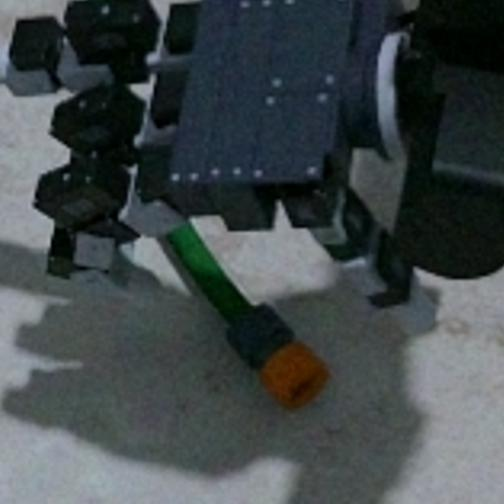

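>>> execute_actions:
  actions:
    - [[0,0,0,0,0,0,0,0,0,0,0,0,0,0,0,0,0,0,0,0,0,0,0.4,-0.6,0,-0.0783,-0.0285,0,0,0,0,0.411,-0.007,0.043,0,0.411,-0.007,0.043,0,0.75,0.58,0.7,-0.514,0.68,0.393,0.17,0.3,-0.3]]
    - [[0,0,0,0,0,0,0,0,0,0,0,0,0,0,0,0,0,0,0,0,0,0,0.4,-0.6,0.0917,-0.0365,-0.0263,-0.0373,-0.0675,0.0763,0,0,0,0,0,0,0,0,0,0,0,0,0,0,0,0,0.3,-0.6]]
    - [[0,0,0,0,0,0,0,0,0,0,0,0,0,0,0,0,0,0,0,0,0,0,0.4,-0.6,0.0728,-0.0518,-0.0492,-0.0373,-0.0675,0.0763,0,0,0,0,0,0,0,0,0,0,0,0,0,0,0,0,0.3,-0.6]]
    - [[0,0,0,0,0,0,0,0,0,0,0,0,0,0,0,0,0,0,0,0,0,0,0.4,-0.6,0.0468,-0.0593,-0.0687,-0.0373,-0.0675,0.0763,0,0,0,0,0,0,0,0,0,0,0,0,0,0,0,0,0.3,-0.6]]
    - [[0,0,0,0,0,0,0,0,0,0,0,0,0,0,0,0,0,0,0,0,0,0,0.4,-0.6,0.0165,-0.0582,-0.0823,-0.0373,-0.0675,0.0763,0,0,0,0,0,0,0,0,0,0,0,0,0,0,0,0,0.3,-0.6]]
    - [[0,0,0,0,0,0,0,0,0,0,0,0,0,0,0,0,0,0,0,0,0,0,0.4,-0.6,-0.0147,-0.0483,-0.089,-0.0373,-0.0675,0.0763,0,0,0,0,0,0,0,0,0,0,0,0,0,0,0,0,0.3,-0.6]]
  cameras: ["cam_high", "cam_right_wrist"]

>>> zoom_image:
  camera: "cam_high"
  region: [220, 90, 340, 280]

Scene clock: 178.50 s.
left_arm: end_effector_position=(+0.3443, +0.3649, +0.4084) hand_goal=(+0.000, +0.750, +0.580, +0.700, +0.000, +0.750, +0.580, +0.700, +0.000, +0.750, +0.580, +0.700, +0.710, +0.680, +0.230, +0.170) hand_measured=(-0.190, +0.752, +0.578, +0.698, -0.002, +0.752, +0.578, +0.698, -0.002, +0.752, +0.578, +0.698, +0.712, +0.678, +0.226, +0.168) hand_current_ma=(+0, +0, +0, +0, +0, +0, +0, +0, +0, +0, +0, +0, +0, +0, +0, +0) hand_state=(overload, goal, goal, goal, goal, goal, goal, goal, goal, goal, goal, goal, goal, goal, goal, goal) hand_current_limit=0.40 hand_speed=-0.60 end_effector_quat_wxyz=(-0.166, +0.706, +0.485, +0.489) | right_arm: end_effector_position=(+0.2403, +0.2993, +0.3389) hand_goal=(+0.000, +0.750, +0.580, +0.700, +0.000, +0.750, +0.580, +0.700, +0.000, +0.750, +0.580, +0.700, +0.710, +0.680, +0.230, +0.170) hand_measured=(-0.002, +0.748, +0.578, +0.698, -0.002, +0.748, +0.578, +0.698, -0.002, +0.748, +0.578, +0.698, +0.708, +0.678, +0.230, +0.168) hand_current_ma=(+0, +0, +0, +0, +0, -1, +0, +0, +0, +0, +0, +0, +0, +0, +0, -1) hand_state=(goal, goal, goal, goal, goal, goal, goal, goal, goal, goal, goal, goal, goal, goal, goal, goal) hand_current_limit=0.30 hand_speed=-0.60 end_effector_quat_wxyz=(+0.650, -0.280, +0.656, +0.265)
Joint positions: left_arm=[0.987 1.007 1.001 -0.479 0.052 1.323] | right_arm=[0.577 0.679 0.416 0.247 -0.213 -1.591]
Joint torques (N m): left_arm=[0.79 -6.3 16.43 1.65 0.03 0.13] | right_arm=[-0.62 -1.67 11.19 3.96 -0.08 0.24]
Heat: left arm: hottest elbow 40 °C; right arm: hottest elbow 41 °C.
Hand target: left_arm +0.3495, +0.3712, +0.4476; -0.177, +0.698, +0.471, +0.510 | right_arm +0.2433, +0.2979, +0.3404; +0.653, -0.272, +0.653, +0.269
Off the commanded pose: left_arm 0.040 m, 3 deg | right_arm 0.004 m, 1 deg.
Step readings (end_effector_position of left_arm | right_arm):
0: (+0.3443, +0.3649, +0.4084) | (+0.3620, +0.5323, +0.1342)
1: (+0.3443, +0.3649, +0.4084) | (+0.3620, +0.5322, +0.1344)
2: (+0.3443, +0.3649, +0.4084) | (+0.3617, +0.5316, +0.1353)
4: (+0.3443, +0.3649, +0.4084) | (+0.3611, +0.5301, +0.1398)
8: (+0.3443, +0.3649, +0.4084) | (+0.3618, +0.5319, +0.1593)
15: (+0.3443, +0.3649, +0.4084) | (+0.3635, +0.5361, +0.1880)
16: (+0.3443, +0.3649, +0.4084) | (+0.3629, +0.5365, +0.1887)
17: (+0.3443, +0.3649, +0.4084) | (+0.3595, +0.5369, +0.1868)
19: (+0.3443, +0.3649, +0.4084) | (+0.3486, +0.5293, +0.1825)
23: (+0.3443, +0.3649, +0.4084) | (+0.3330, +0.5042, +0.1970)
30: (+0.3443, +0.3649, +0.4084) | (+0.3368, +0.5007, +0.2515)
31: (+0.3443, +0.3649, +0.4084) | (+0.3371, +0.5009, +0.2534)
32: (+0.3443, +0.3649, +0.4084) | (+0.3346, +0.5013, +0.2516)
34: (+0.3443, +0.3649, +0.4084) | (+0.3249, +0.4892, +0.2411)
38: (+0.3443, +0.3649, +0.4084) | (+0.3084, +0.4572, +0.2322)
45: (+0.3443, +0.3649, +0.4084) | (+0.3145, +0.4481, +0.2651)
46: (+0.3443, +0.3649, +0.4084) | (+0.3137, +0.4494, +0.2669)
47: (+0.3443, +0.3649, +0.4084) | (+0.3099, +0.4511, +0.2671)
49: (+0.3443, +0.3649, +0.4084) | (+0.2972, +0.4426, +0.2626)
53: (+0.3443, +0.3649, +0.4084) | (+0.2834, +0.4088, +0.2614)
60: (+0.3443, +0.3649, +0.4084) | (+0.2902, +0.3975, +0.2874)
61: (+0.3443, +0.3649, +0.4084) | (+0.2882, +0.3991, +0.2877)
62: (+0.3443, +0.3649, +0.4084) | (+0.2839, +0.4001, +0.2882)
64: (+0.3443, +0.3649, +0.4084) | (+0.2713, +0.3921, +0.2867)
68: (+0.3443, +0.3649, +0.4084) | (+0.2610, +0.3607, +0.2888)
75: (+0.3443, +0.3649, +0.4084) | (+0.2657, +0.3487, +0.3090)
76: (+0.3443, +0.3649, +0.4084) | (+0.2640, +0.3494, +0.3098)
77: (+0.3443, +0.3649, +0.4084) | (+0.2595, +0.3492, +0.3116)
79: (+0.3443, +0.3649, +0.4084) | (+0.2478, +0.3407, +0.3137)
83: (+0.3443, +0.3649, +0.4084) | (+0.2393, +0.3133, +0.3181)
90: (+0.3443, +0.3649, +0.4084) | (+0.2413, +0.3002, +0.3337)
Images, in order (width x height): cam_high 504x504, cam_right_wrist 504x504.

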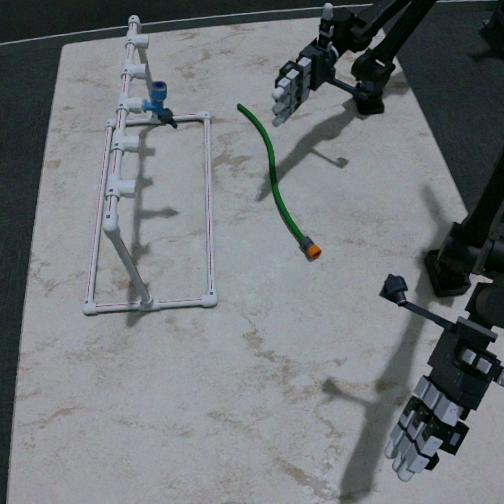

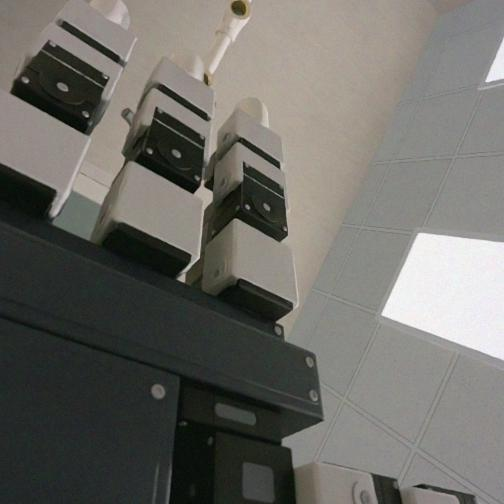

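Scaled by 2.653 from the camera's 504x504 image, which has a finer 720x720 frame.

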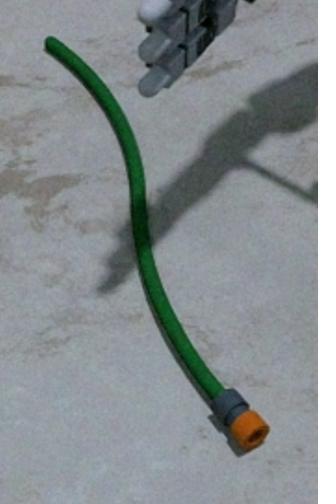

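>>> execute_actions:
  actions:
    - [[-0.0752,0.0443,-0.0535,-0.0058,0.0107,0.1007,0,0.75,0.58,0.7,0,0.411,-0.007,0.043,0,0.75,0.58,0.7,-0.771,0.68,0.393,0.17,0.4,-0.4,0,-0.059,-0.059,0,0,0,0,0,0,0,0,0,0,0,0,0,0,0,0,0,0,0,0.3,-0.6]]
    - [[-0.0555,0.0663,-0.0547,-0.0058,0.0107,0.1007,0,0.75,0.58,0.7,0,0.411,-0.007,0.043,0,0.75,0.58,0.7,-0.771,0.68,0.393,0.17,0.4,-0.4,0,-0.059,-0.059,0,0,0,0,0,0,0,0,0,0,0,0,0,0,0,0,0,0,0,0.3,-0.6]]
    - [[-0.03,0.0812,-0.0547,-0.0058,0.0107,0.1007,0,0.75,0.58,0.7,0,0.411,-0.007,0.043,0,0.75,0.58,0.7,-0.771,0.68,0.393,0.17,0.4,-0.4,0,0,0,0,0,0,0,0,0,0,0,0,0,0,0,0,0,0,0,0,0,0,0.3,-0.6]]
    - [[-0.0012,0.0872,-0.0535,-0.0058,0.0107,0.1007,0,0.75,0.58,0.7,0,0.411,-0.007,0.043,0,0.75,0.58,0.7,-0.771,0.68,0.393,0.17,0.4,-0.4,0,0,0,0,0,0,0,0,0,0,0,0,0,0,0,0,0,0,0,0,0,0,0.3,-0.6]]
  cameras: ["cam_high"]

Scene clock: 185.17 s.
left_arm: end_effector_position=(+0.3595, +0.1402, +0.3511) hand_goal=(+0.000, +0.750, +0.580, +0.700, +0.000, +0.412, -0.006, +0.044, +0.000, +0.750, +0.580, +0.700, -0.770, +0.680, +0.394, +0.170) hand_measured=(-0.234, +0.744, +0.578, +0.698, -0.002, +0.410, -0.004, +0.046, -0.002, +0.744, +0.578, +0.698, -0.776, +0.680, +0.390, +0.168) hand_current_ma=(+0, -1, +0, +0, +0, +0, +0, +0, +0, +0, +0, +0, +0, +0, +0, +0) hand_state=(overload, goal, goal, goal, goal, goal, goal, goal, goal, goal, goal, goal, goal, goal, goal, goal) hand_current_limit=0.40 hand_speed=-0.40 end_effector_quat_wxyz=(-0.417, +0.839, +0.055, +0.346) | right_arm: end_effector_position=(+0.2430, +0.1998, +0.3402) hand_goal=(+0.000, +0.750, +0.580, +0.700, +0.000, +0.750, +0.580, +0.700, +0.000, +0.750, +0.580, +0.700, +0.710, +0.680, +0.230, +0.170) hand_measured=(-0.002, +0.750, +0.578, +0.698, -0.002, +0.750, +0.578, +0.698, -0.002, +0.750, +0.578, +0.698, +0.710, +0.678, +0.230, +0.168) hand_current_ma=(+0, +0, +0, +0, +0, +0, +0, +0, +0, +0, +0, +0, +0, +0, +0, +0) hand_state=(goal, goal, goal, goal, goal, goal, goal, goal, goal, goal, goal, goal, goal, goal, goal, goal) hand_current_limit=0.30 hand_speed=-0.60 end_effector_quat_wxyz=(+0.656, -0.277, +0.649, +0.267)
Joint positions: left_arm=[0.32 0.739 0.91 -0.68 -0.561 2.095] | right_arm=[0.093 0.539 0.367 0.177 -0.697 -1.583]
Joint torques (N m): left_arm=[0.15 -2.02 13 1.54 -0.46 0.06] | right_arm=[-0.56 -1.03 11.56 2.09 -0.08 0.2]
Heat: left arm: hottest elbow 41 °C; right arm: hottest elbow 41 °C.
Hand target: left_arm +0.3628, +0.1393, +0.3680; -0.450, +0.813, -0.062, +0.366 | right_arm +0.2432, +0.1977, +0.3407; +0.653, -0.271, +0.653, +0.269
Off the commanded pose: left_arm 0.017 m, 14 deg | right_arm 0.002 m, 1 deg.
joint sent to its limit (left arm) — joint 6 (wrist roll), upper limit. The joint targets are off in orientation, not in position.
Step readings (end_effector_position of left_arm | right_arm):
0: (+0.3443, +0.3649, +0.4084) | (+0.2403, +0.2992, +0.3390)
1: (+0.3442, +0.3649, +0.4081) | (+0.2397, +0.2992, +0.3388)
2: (+0.3445, +0.3641, +0.4070) | (+0.2383, +0.2975, +0.3385)
4: (+0.3458, +0.3589, +0.4061) | (+0.2361, +0.2885, +0.3372)
8: (+0.3514, +0.3337, +0.4176) | (+0.2426, +0.2628, +0.3386)
15: (+0.3502, +0.3155, +0.4284) | (+0.2432, +0.2511, +0.3413)
16: (+0.3502, +0.3152, +0.4275) | (+0.2423, +0.2509, +0.3411)
17: (+0.3504, +0.3143, +0.4255) | (+0.2404, +0.2488, +0.3409)
19: (+0.3523, +0.3051, +0.4191) | (+0.2367, +0.2396, +0.3399)
23: (+0.3578, +0.2751, +0.4122) | (+0.2427, +0.2136, +0.3410)
30: (+0.3563, +0.2604, +0.4158) | (+0.2434, +0.2007, +0.3406)
31: (+0.3562, +0.2601, +0.4145) | (+0.2432, +0.2006, +0.3405)
32: (+0.3559, +0.2596, +0.4118) | (+0.2431, +0.2004, +0.3405)
34: (+0.3576, +0.2487, +0.4033) | (+0.2430, +0.2001, +0.3404)
38: (+0.3627, +0.2146, +0.3939) | (+0.2430, +0.1998, +0.3403)
45: (+0.3607, +0.2014, +0.3935) | (+0.2430, +0.1998, +0.3402)
46: (+0.3603, +0.2016, +0.3924) | (+0.2430, +0.1998, +0.3402)
47: (+0.3594, +0.2020, +0.3901) | (+0.2430, +0.1998, +0.3402)
49: (+0.3597, +0.1910, +0.3830) | (+0.2430, +0.1998, +0.3402)
53: (+0.3638, +0.1543, +0.3724) | (+0.2430, +0.1998, +0.3402)
60: (+0.3596, +0.1417, +0.3594) | (+0.2430, +0.1998, +0.3402)
Images, in order (width x height): cam_high 504x504.

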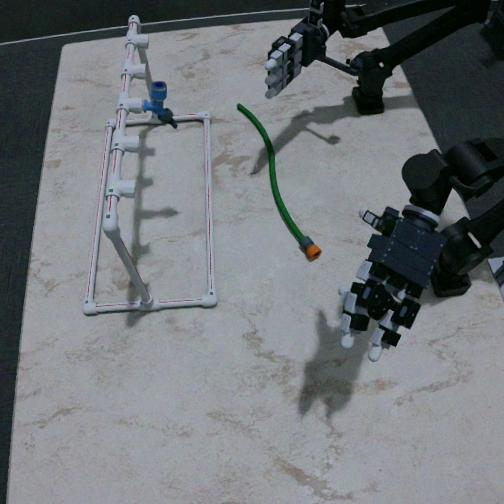

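>>> execute_actions:
  actions:
    - [[0.028,0.084,-0.0515,0,0,0,0,0.75,0.58,0.7,0,0.411,-0.007,0.043,0,0.75,0.58,0.7,-0.771,0.68,0.393,0.17,0.4,-0.4,0,0,0,0,0,0,0,0,0,0,0,0,0,0,0,0,0,0,0,0,0,0,0.3,-0.6]]
    - [[0.028,0.084,-0.0515,0,0,0,0,0.75,0.58,0.7,0,0.411,-0.007,0.043,0,0.75,0.58,0.7,-0.771,0.68,0.393,0.17,0.4,-0.4,0,0,0,0,0,0,0,0,0,0,0,0,0,0,0,0,0,0,0,0,0,0,0.3,-0.6]]
    - [[0.028,0.084,-0.0515,0,0,0,0,0.75,0.58,0.7,0,0.411,-0.007,0.043,0,0.75,0.58,0.7,-0.771,0.68,0.393,0.17,0.4,-0.4,0,0,0,0,0,0,0,0,0,0,0,0,0,0,0,0,0,0,0,0,0,0,0.3,-0.6]]
  cameras: ["cam_high"]

Scene clock: 188.17 s.
left_arm: end_effector_position=(+0.3713, -0.0312, +0.3029) hand_goal=(+0.000, +0.750, +0.580, +0.700, +0.000, +0.412, -0.006, +0.044, +0.000, +0.750, +0.580, +0.700, -0.770, +0.680, +0.394, +0.170) hand_measured=(-0.236, +0.740, +0.578, +0.698, -0.002, +0.408, -0.004, +0.046, -0.002, +0.742, +0.578, +0.698, -0.776, +0.680, +0.390, +0.168) hand_current_ma=(+0, -1, +0, +0, +0, +0, +0, +0, +0, -1, +0, +0, +0, +0, +0, +0) hand_state=(overload, goal, goal, goal, goal, goal, goal, goal, goal, goal, goal, goal, goal, goal, goal, goal) hand_current_limit=0.40 hand_speed=-0.40 end_effector_quat_wxyz=(-0.452, +0.812, -0.066, +0.363) | right_arm: end_effector_position=(+0.2430, +0.1998, +0.3402) hand_goal=(+0.000, +0.750, +0.580, +0.700, +0.000, +0.750, +0.580, +0.700, +0.000, +0.750, +0.580, +0.700, +0.710, +0.680, +0.230, +0.170) hand_measured=(-0.002, +0.750, +0.578, +0.698, -0.002, +0.750, +0.578, +0.698, -0.002, +0.750, +0.578, +0.698, +0.710, +0.678, +0.230, +0.168) hand_current_ma=(+0, +0, +0, +0, +0, +0, +0, +0, +0, +0, +0, +0, +0, +0, +0, +0) hand_state=(goal, goal, goal, goal, goal, goal, goal, goal, goal, goal, goal, goal, goal, goal, goal, goal) hand_current_limit=0.30 hand_speed=-0.60 end_effector_quat_wxyz=(+0.656, -0.277, +0.649, +0.267)
Joint positions: left_arm=[-0.385 0.798 0.841 -0.805 -1.076 1.849] | right_arm=[0.093 0.539 0.367 0.177 -0.697 -1.583]
Joint torques (N m): left_arm=[0.21 -2.43 10.7 1.05 -0.86 -0.24] | right_arm=[-0.62 -1.2 11.55 2.1 -0.08 0.19]
Heat: left arm: hottest elbow 41 °C; right arm: hottest elbow 41 °C.
Hand target: left_arm +0.3736, -0.0347, +0.3082; -0.450, +0.813, -0.062, +0.366 | right_arm +0.2432, +0.1977, +0.3407; +0.653, -0.271, +0.653, +0.269
Off the commanded pose: left_arm 0.007 m, 1 deg | right_arm 0.002 m, 1 deg.
Step readings (end_effector_position of left_arm | right_arm):
0: (+0.3595, +0.1402, +0.3511) | (+0.2430, +0.1998, +0.3402)
1: (+0.3593, +0.1406, +0.3512) | (+0.2430, +0.1998, +0.3402)
2: (+0.3592, +0.1403, +0.3515) | (+0.2430, +0.1998, +0.3402)
4: (+0.3624, +0.1279, +0.3530) | (+0.2430, +0.1998, +0.3402)
8: (+0.3696, +0.0908, +0.3556) | (+0.2430, +0.1998, +0.3402)
15: (+0.3686, +0.0836, +0.3543) | (+0.2430, +0.1998, +0.3402)
16: (+0.3682, +0.0838, +0.3540) | (+0.2430, +0.1998, +0.3402)
17: (+0.3673, +0.0837, +0.3528) | (+0.2430, +0.1998, +0.3402)
19: (+0.3664, +0.0703, +0.3458) | (+0.2430, +0.1998, +0.3402)
23: (+0.3669, +0.0326, +0.3287) | (+0.2430, +0.1998, +0.3402)
30: (+0.3661, +0.0265, +0.3275) | (+0.2430, +0.1998, +0.3402)
31: (+0.3661, +0.0265, +0.3280) | (+0.2430, +0.1998, +0.3402)
32: (+0.3658, +0.0271, +0.3288) | (+0.2430, +0.1998, +0.3402)
34: (+0.3659, +0.0145, +0.3292) | (+0.2430, +0.1998, +0.3402)
38: (+0.3677, -0.0240, +0.3203) | (+0.2430, +0.1998, +0.3402)
45: (+0.3712, -0.0314, +0.3036) | (+0.2430, +0.1998, +0.3402)
Images, in order (width x height): cam_high 504x504.

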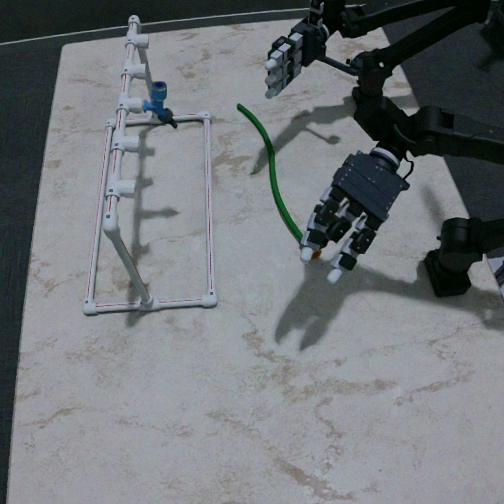

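>>> execute_actions:
  actions:
    - [[-0.017,0.0665,-0.0017,-0.0058,0.0107,0.1007,0,0.75,0.58,0.7,0,0.411,-0.007,0.043,0,0.75,0.58,0.7,-0.771,0.68,0.393,0.17,0.4,-0.4,0,0,0,0,0,0,0,0,0,0,0,0,0,0,0,0,0,0,0,0,0,0,0.3,-0.6]]
    - [[0.0047,0.0685,-0.0005,-0.0058,0.0107,0.1007,0,0.75,0.58,0.7,0,0.411,-0.007,0.043,0,0.75,0.58,0.7,-0.771,0.68,0.393,0.17,0.4,-0.4,0,0,0,0,0,0,0,0,0,0,0,0,0,0,0,0,0,0,0,0,0,0,0.3,-0.6]]
    - [[0.0257,0.0633,0.0008,0,0,0,0,0.75,0.58,0.7,0,0.411,-0.007,0.043,0,0.75,0.58,0.7,-0.771,0.68,0.393,0.17,0.4,-0.4,0,0,0,0,0,0,0,0,0,0,0,0,0,0,0,0,0,0,0,0,0,0,0.3,-0.6]]
  cameras: ["cam_high"]

>>> zoom_image:
  camera: "cam_high"
  region: [270, 150, 390, 270]

Scene clock: 190.70 s.
left_arm: end_effector_position=(+0.3732, -0.0912, +0.1989) hand_goal=(+0.000, +0.750, +0.580, +0.700, +0.000, +0.412, -0.006, +0.044, +0.000, +0.750, +0.580, +0.700, -0.770, +0.680, +0.394, +0.170) hand_measured=(-0.236, +0.740, +0.578, +0.698, -0.002, +0.408, -0.004, +0.046, -0.002, +0.742, +0.578, +0.698, -0.770, +0.680, +0.390, +0.168) hand_current_ma=(+0, -2, +0, +0, +0, +0, +0, +0, +0, -1, +0, +0, +0, +0, +0, +0) hand_state=(overload, goal, goal, goal, goal, goal, goal, goal, goal, goal, goal, goal, goal, goal, goal, goal) hand_current_limit=0.40 hand_speed=-0.40 end_effector_quat_wxyz=(-0.529, +0.761, -0.309, +0.214) | right_arm: end_effector_position=(+0.2430, +0.1998, +0.3402) hand_goal=(+0.000, +0.750, +0.580, +0.700, +0.000, +0.750, +0.580, +0.700, +0.000, +0.750, +0.580, +0.700, +0.710, +0.680, +0.230, +0.170) hand_measured=(-0.002, +0.750, +0.578, +0.698, -0.002, +0.750, +0.578, +0.698, -0.002, +0.750, +0.578, +0.698, +0.710, +0.678, +0.230, +0.168) hand_current_ma=(+0, +0, +0, +0, +0, +0, +0, +0, +0, +0, +0, +0, +0, +0, +0, +0) hand_state=(goal, goal, goal, goal, goal, goal, goal, goal, goal, goal, goal, goal, goal, goal, goal, goal) hand_current_limit=0.30 hand_speed=-0.60 end_effector_quat_wxyz=(+0.656, -0.277, +0.649, +0.267)
Joint positions: left_arm=[-0.573 1.098 0.849 -0.835 -1.165 2.095] | right_arm=[0.093 0.539 0.367 0.177 -0.697 -1.583]
Joint torques (N m): left_arm=[0.5 -5.95 9.25 1.25 -0.97 0.18] | right_arm=[-0.5 -1.08 11.51 2.1 -0.08 0.19]
Heat: left arm: hottest elbow 41 °C; right arm: hottest elbow 41 °C.
Hand target: left_arm +0.3768, -0.0942, +0.2001; -0.524, +0.748, -0.333, +0.233 | right_arm +0.2432, +0.1977, +0.3407; +0.653, -0.271, +0.653, +0.269
Off the commanded pose: left_arm 0.005 m, 4 deg | right_arm 0.002 m, 1 deg.
joint sent to its limit (left arm) — joint 6 (wrist roll), upper limit. The joint targets are off in orientation, not in position.
Step readings (end_effector_position of left_arm | right_arm):
0: (+0.3714, -0.0312, +0.3029) | (+0.2430, +0.1998, +0.3402)
1: (+0.3714, -0.0314, +0.3027) | (+0.2430, +0.1998, +0.3402)
2: (+0.3711, -0.0314, +0.3016) | (+0.2430, +0.1998, +0.3402)
4: (+0.3708, -0.0358, +0.2943) | (+0.2430, +0.1998, +0.3402)
8: (+0.3724, -0.0498, +0.2719) | (+0.2430, +0.1998, +0.3402)
15: (+0.3723, -0.0519, +0.2620) | (+0.2430, +0.1998, +0.3402)
16: (+0.3721, -0.0519, +0.2618) | (+0.2430, +0.1998, +0.3402)
17: (+0.3710, -0.0513, +0.2606) | (+0.2430, +0.1998, +0.3402)
19: (+0.3674, -0.0521, +0.2509) | (+0.2430, +0.1998, +0.3402)
23: (+0.3638, -0.0644, +0.2169) | (+0.2430, +0.1998, +0.3402)
30: (+0.3613, -0.0651, +0.2009) | (+0.2430, +0.1998, +0.3402)
31: (+0.3614, -0.0654, +0.2015) | (+0.2430, +0.1998, +0.3402)
32: (+0.3620, -0.0667, +0.2021) | (+0.2430, +0.1998, +0.3402)
34: (+0.3648, -0.0725, +0.2030) | (+0.2430, +0.1998, +0.3402)
38: (+0.3698, -0.0867, +0.2021) | (+0.2430, +0.1998, +0.3402)
45: (+0.3729, -0.0910, +0.1988) | (+0.2430, +0.1998, +0.3402)
Images, in order (width x height): cam_high 504x504.

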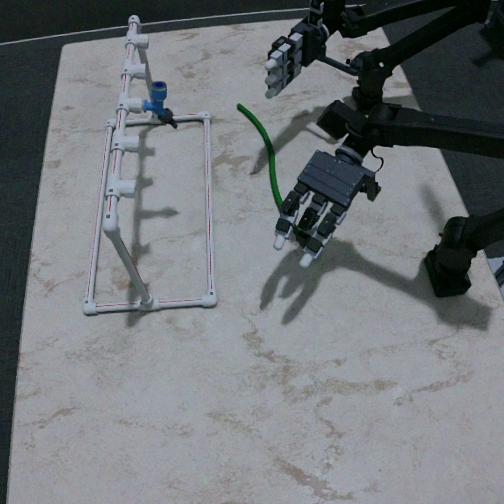

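Scaled by 4.200 from the camera's 504x504 image, which has a finer 720x720 frame.

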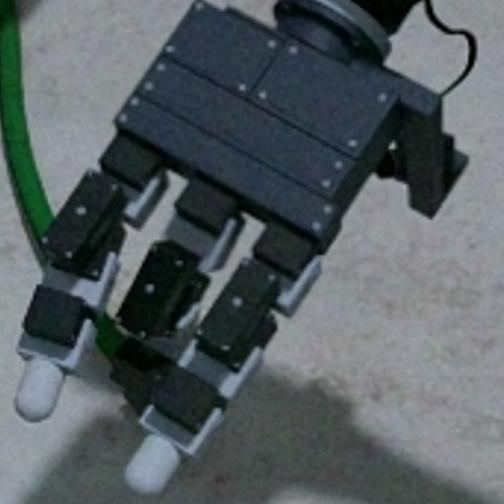

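>>> execute_actions:
  actions:
    - [[0.0009,0.0328,0.034,0,-0.0209,-0.0076,0,0.75,0.58,0.7,0,0.411,-0.007,0.043,0,0.75,0.58,0.7,-0.771,0.68,0.393,0.17,0.4,-0.4,0,0,0,0,0,0,0,0,0,0,0,0,0,0,0,0,0,0,0,0,0,0,0.3,-0.6]]
    - [[0.0009,0.0328,0.034,0,0,0,0,0.75,0.58,0.7,0,0.411,-0.007,0.043,0,0.75,0.58,0.7,-0.771,0.68,0.393,0.17,0.4,-0.4,0,0,0,0,0,0,0,0,0,0,0,0,0,0,0,0,0,0,0,0,0,0,0.3,-0.6]]
  cameras: ["cam_high","cam_left_wrist"]

>>> zoom_image:
  camera: "cam_high"
  region: [260, 160, 380, 280]

Scene clock: 193.83 s.
left_arm: end_effector_position=(+0.3940, -0.0807, +0.1518) hand_goal=(+0.000, +0.750, +0.580, +0.700, +0.000, +0.412, -0.006, +0.044, +0.000, +0.750, +0.580, +0.700, -0.770, +0.680, +0.394, +0.170) hand_measured=(-0.236, +0.740, +0.578, +0.698, -0.002, +0.408, -0.004, +0.046, -0.002, +0.742, +0.578, +0.698, -0.770, +0.680, +0.390, +0.168) hand_current_ma=(+0, -2, +0, +0, +0, +0, +0, +0, +0, -1, +0, +0, +0, +0, +0, +0) hand_state=(overload, goal, goal, goal, goal, goal, goal, goal, goal, goal, goal, goal, goal, goal, goal, goal) hand_current_limit=0.40 hand_speed=-0.40 end_effector_quat_wxyz=(-0.534, +0.769, -0.287, +0.203) | right_arm: end_effector_position=(+0.2430, +0.1998, +0.3402) hand_goal=(+0.000, +0.750, +0.580, +0.700, +0.000, +0.750, +0.580, +0.700, +0.000, +0.750, +0.580, +0.700, +0.710, +0.680, +0.230, +0.170) hand_measured=(-0.002, +0.750, +0.578, +0.698, -0.002, +0.750, +0.578, +0.698, -0.002, +0.750, +0.578, +0.698, +0.710, +0.678, +0.230, +0.168) hand_current_ma=(+0, +0, +0, +0, +0, +0, +0, +0, +0, +0, +0, +0, +0, +0, +0, +0) hand_state=(goal, goal, goal, goal, goal, goal, goal, goal, goal, goal, goal, goal, goal, goal, goal, goal) hand_current_limit=0.30 hand_speed=-0.60 end_effector_quat_wxyz=(+0.656, -0.277, +0.649, +0.267)
Joint positions: left_arm=[-0.519 1.197 0.79 -0.67 -1.164 2.096] | right_arm=[0.093 0.539 0.367 0.177 -0.697 -1.583]
Joint torques (N m): left_arm=[1.32 -7.3 7.91 1.51 -0.96 0.17] | right_arm=[-0.73 -1.14 11.52 2.07 -0.07 0.19]
Heat: left arm: hottest elbow 41 °C; right arm: hottest elbow 41 °C.
Hand target: left_arm +0.3954, -0.0776, +0.1490; -0.532, +0.760, -0.307, +0.215 | right_arm +0.2432, +0.1977, +0.3407; +0.653, -0.271, +0.653, +0.269
Off the commanded pose: left_arm 0.004 m, 3 deg | right_arm 0.002 m, 1 deg.
joint sent to its limit (left arm) — joint 6 (wrist roll), upper limit. The joint targets are off in orientation, not in position.
Step readings (end_effector_position of left_arm | right_arm):
0: (+0.3732, -0.0912, +0.1989) | (+0.2430, +0.1998, +0.3402)
1: (+0.3734, -0.0914, +0.1990) | (+0.2430, +0.1998, +0.3402)
2: (+0.3746, -0.0921, +0.1990) | (+0.2430, +0.1998, +0.3402)
4: (+0.3789, -0.0937, +0.1970) | (+0.2430, +0.1998, +0.3402)
8: (+0.3828, -0.0911, +0.1850) | (+0.2430, +0.1998, +0.3402)
15: (+0.3844, -0.0896, +0.1770) | (+0.2430, +0.1998, +0.3402)
16: (+0.3847, -0.0896, +0.1769) | (+0.2430, +0.1998, +0.3402)
17: (+0.3860, -0.0892, +0.1767) | (+0.2430, +0.1998, +0.3402)
19: (+0.3891, -0.0883, +0.1733) | (+0.2430, +0.1998, +0.3402)
23: (+0.3917, -0.0820, +0.1595) | (+0.2430, +0.1998, +0.3402)
30: (+0.3935, -0.0804, +0.1515) | (+0.2430, +0.1998, +0.3402)
Images, in order (width x height): cam_high 504x504, cam_left_wrist 504x504.

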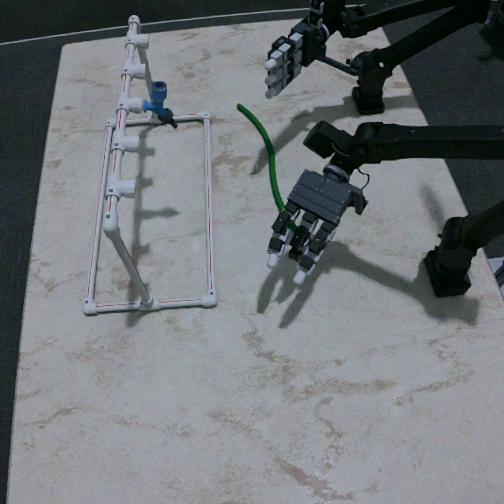

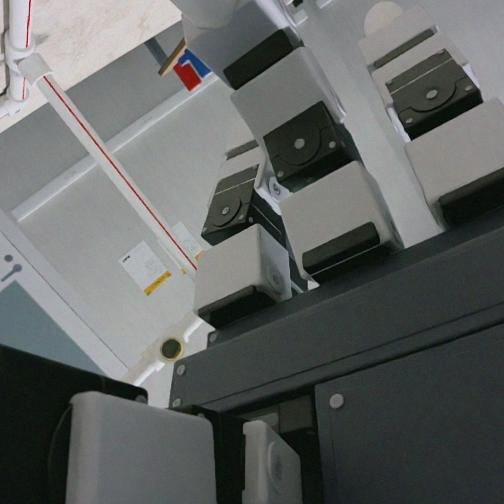

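Scaled by 4.200 from the camera's 504x504 image, which has a finer 720x720 frame.

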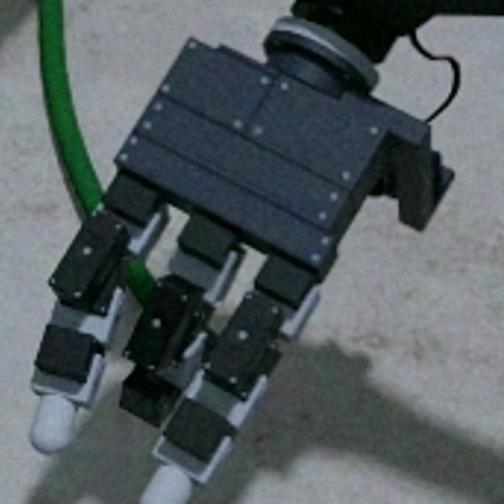

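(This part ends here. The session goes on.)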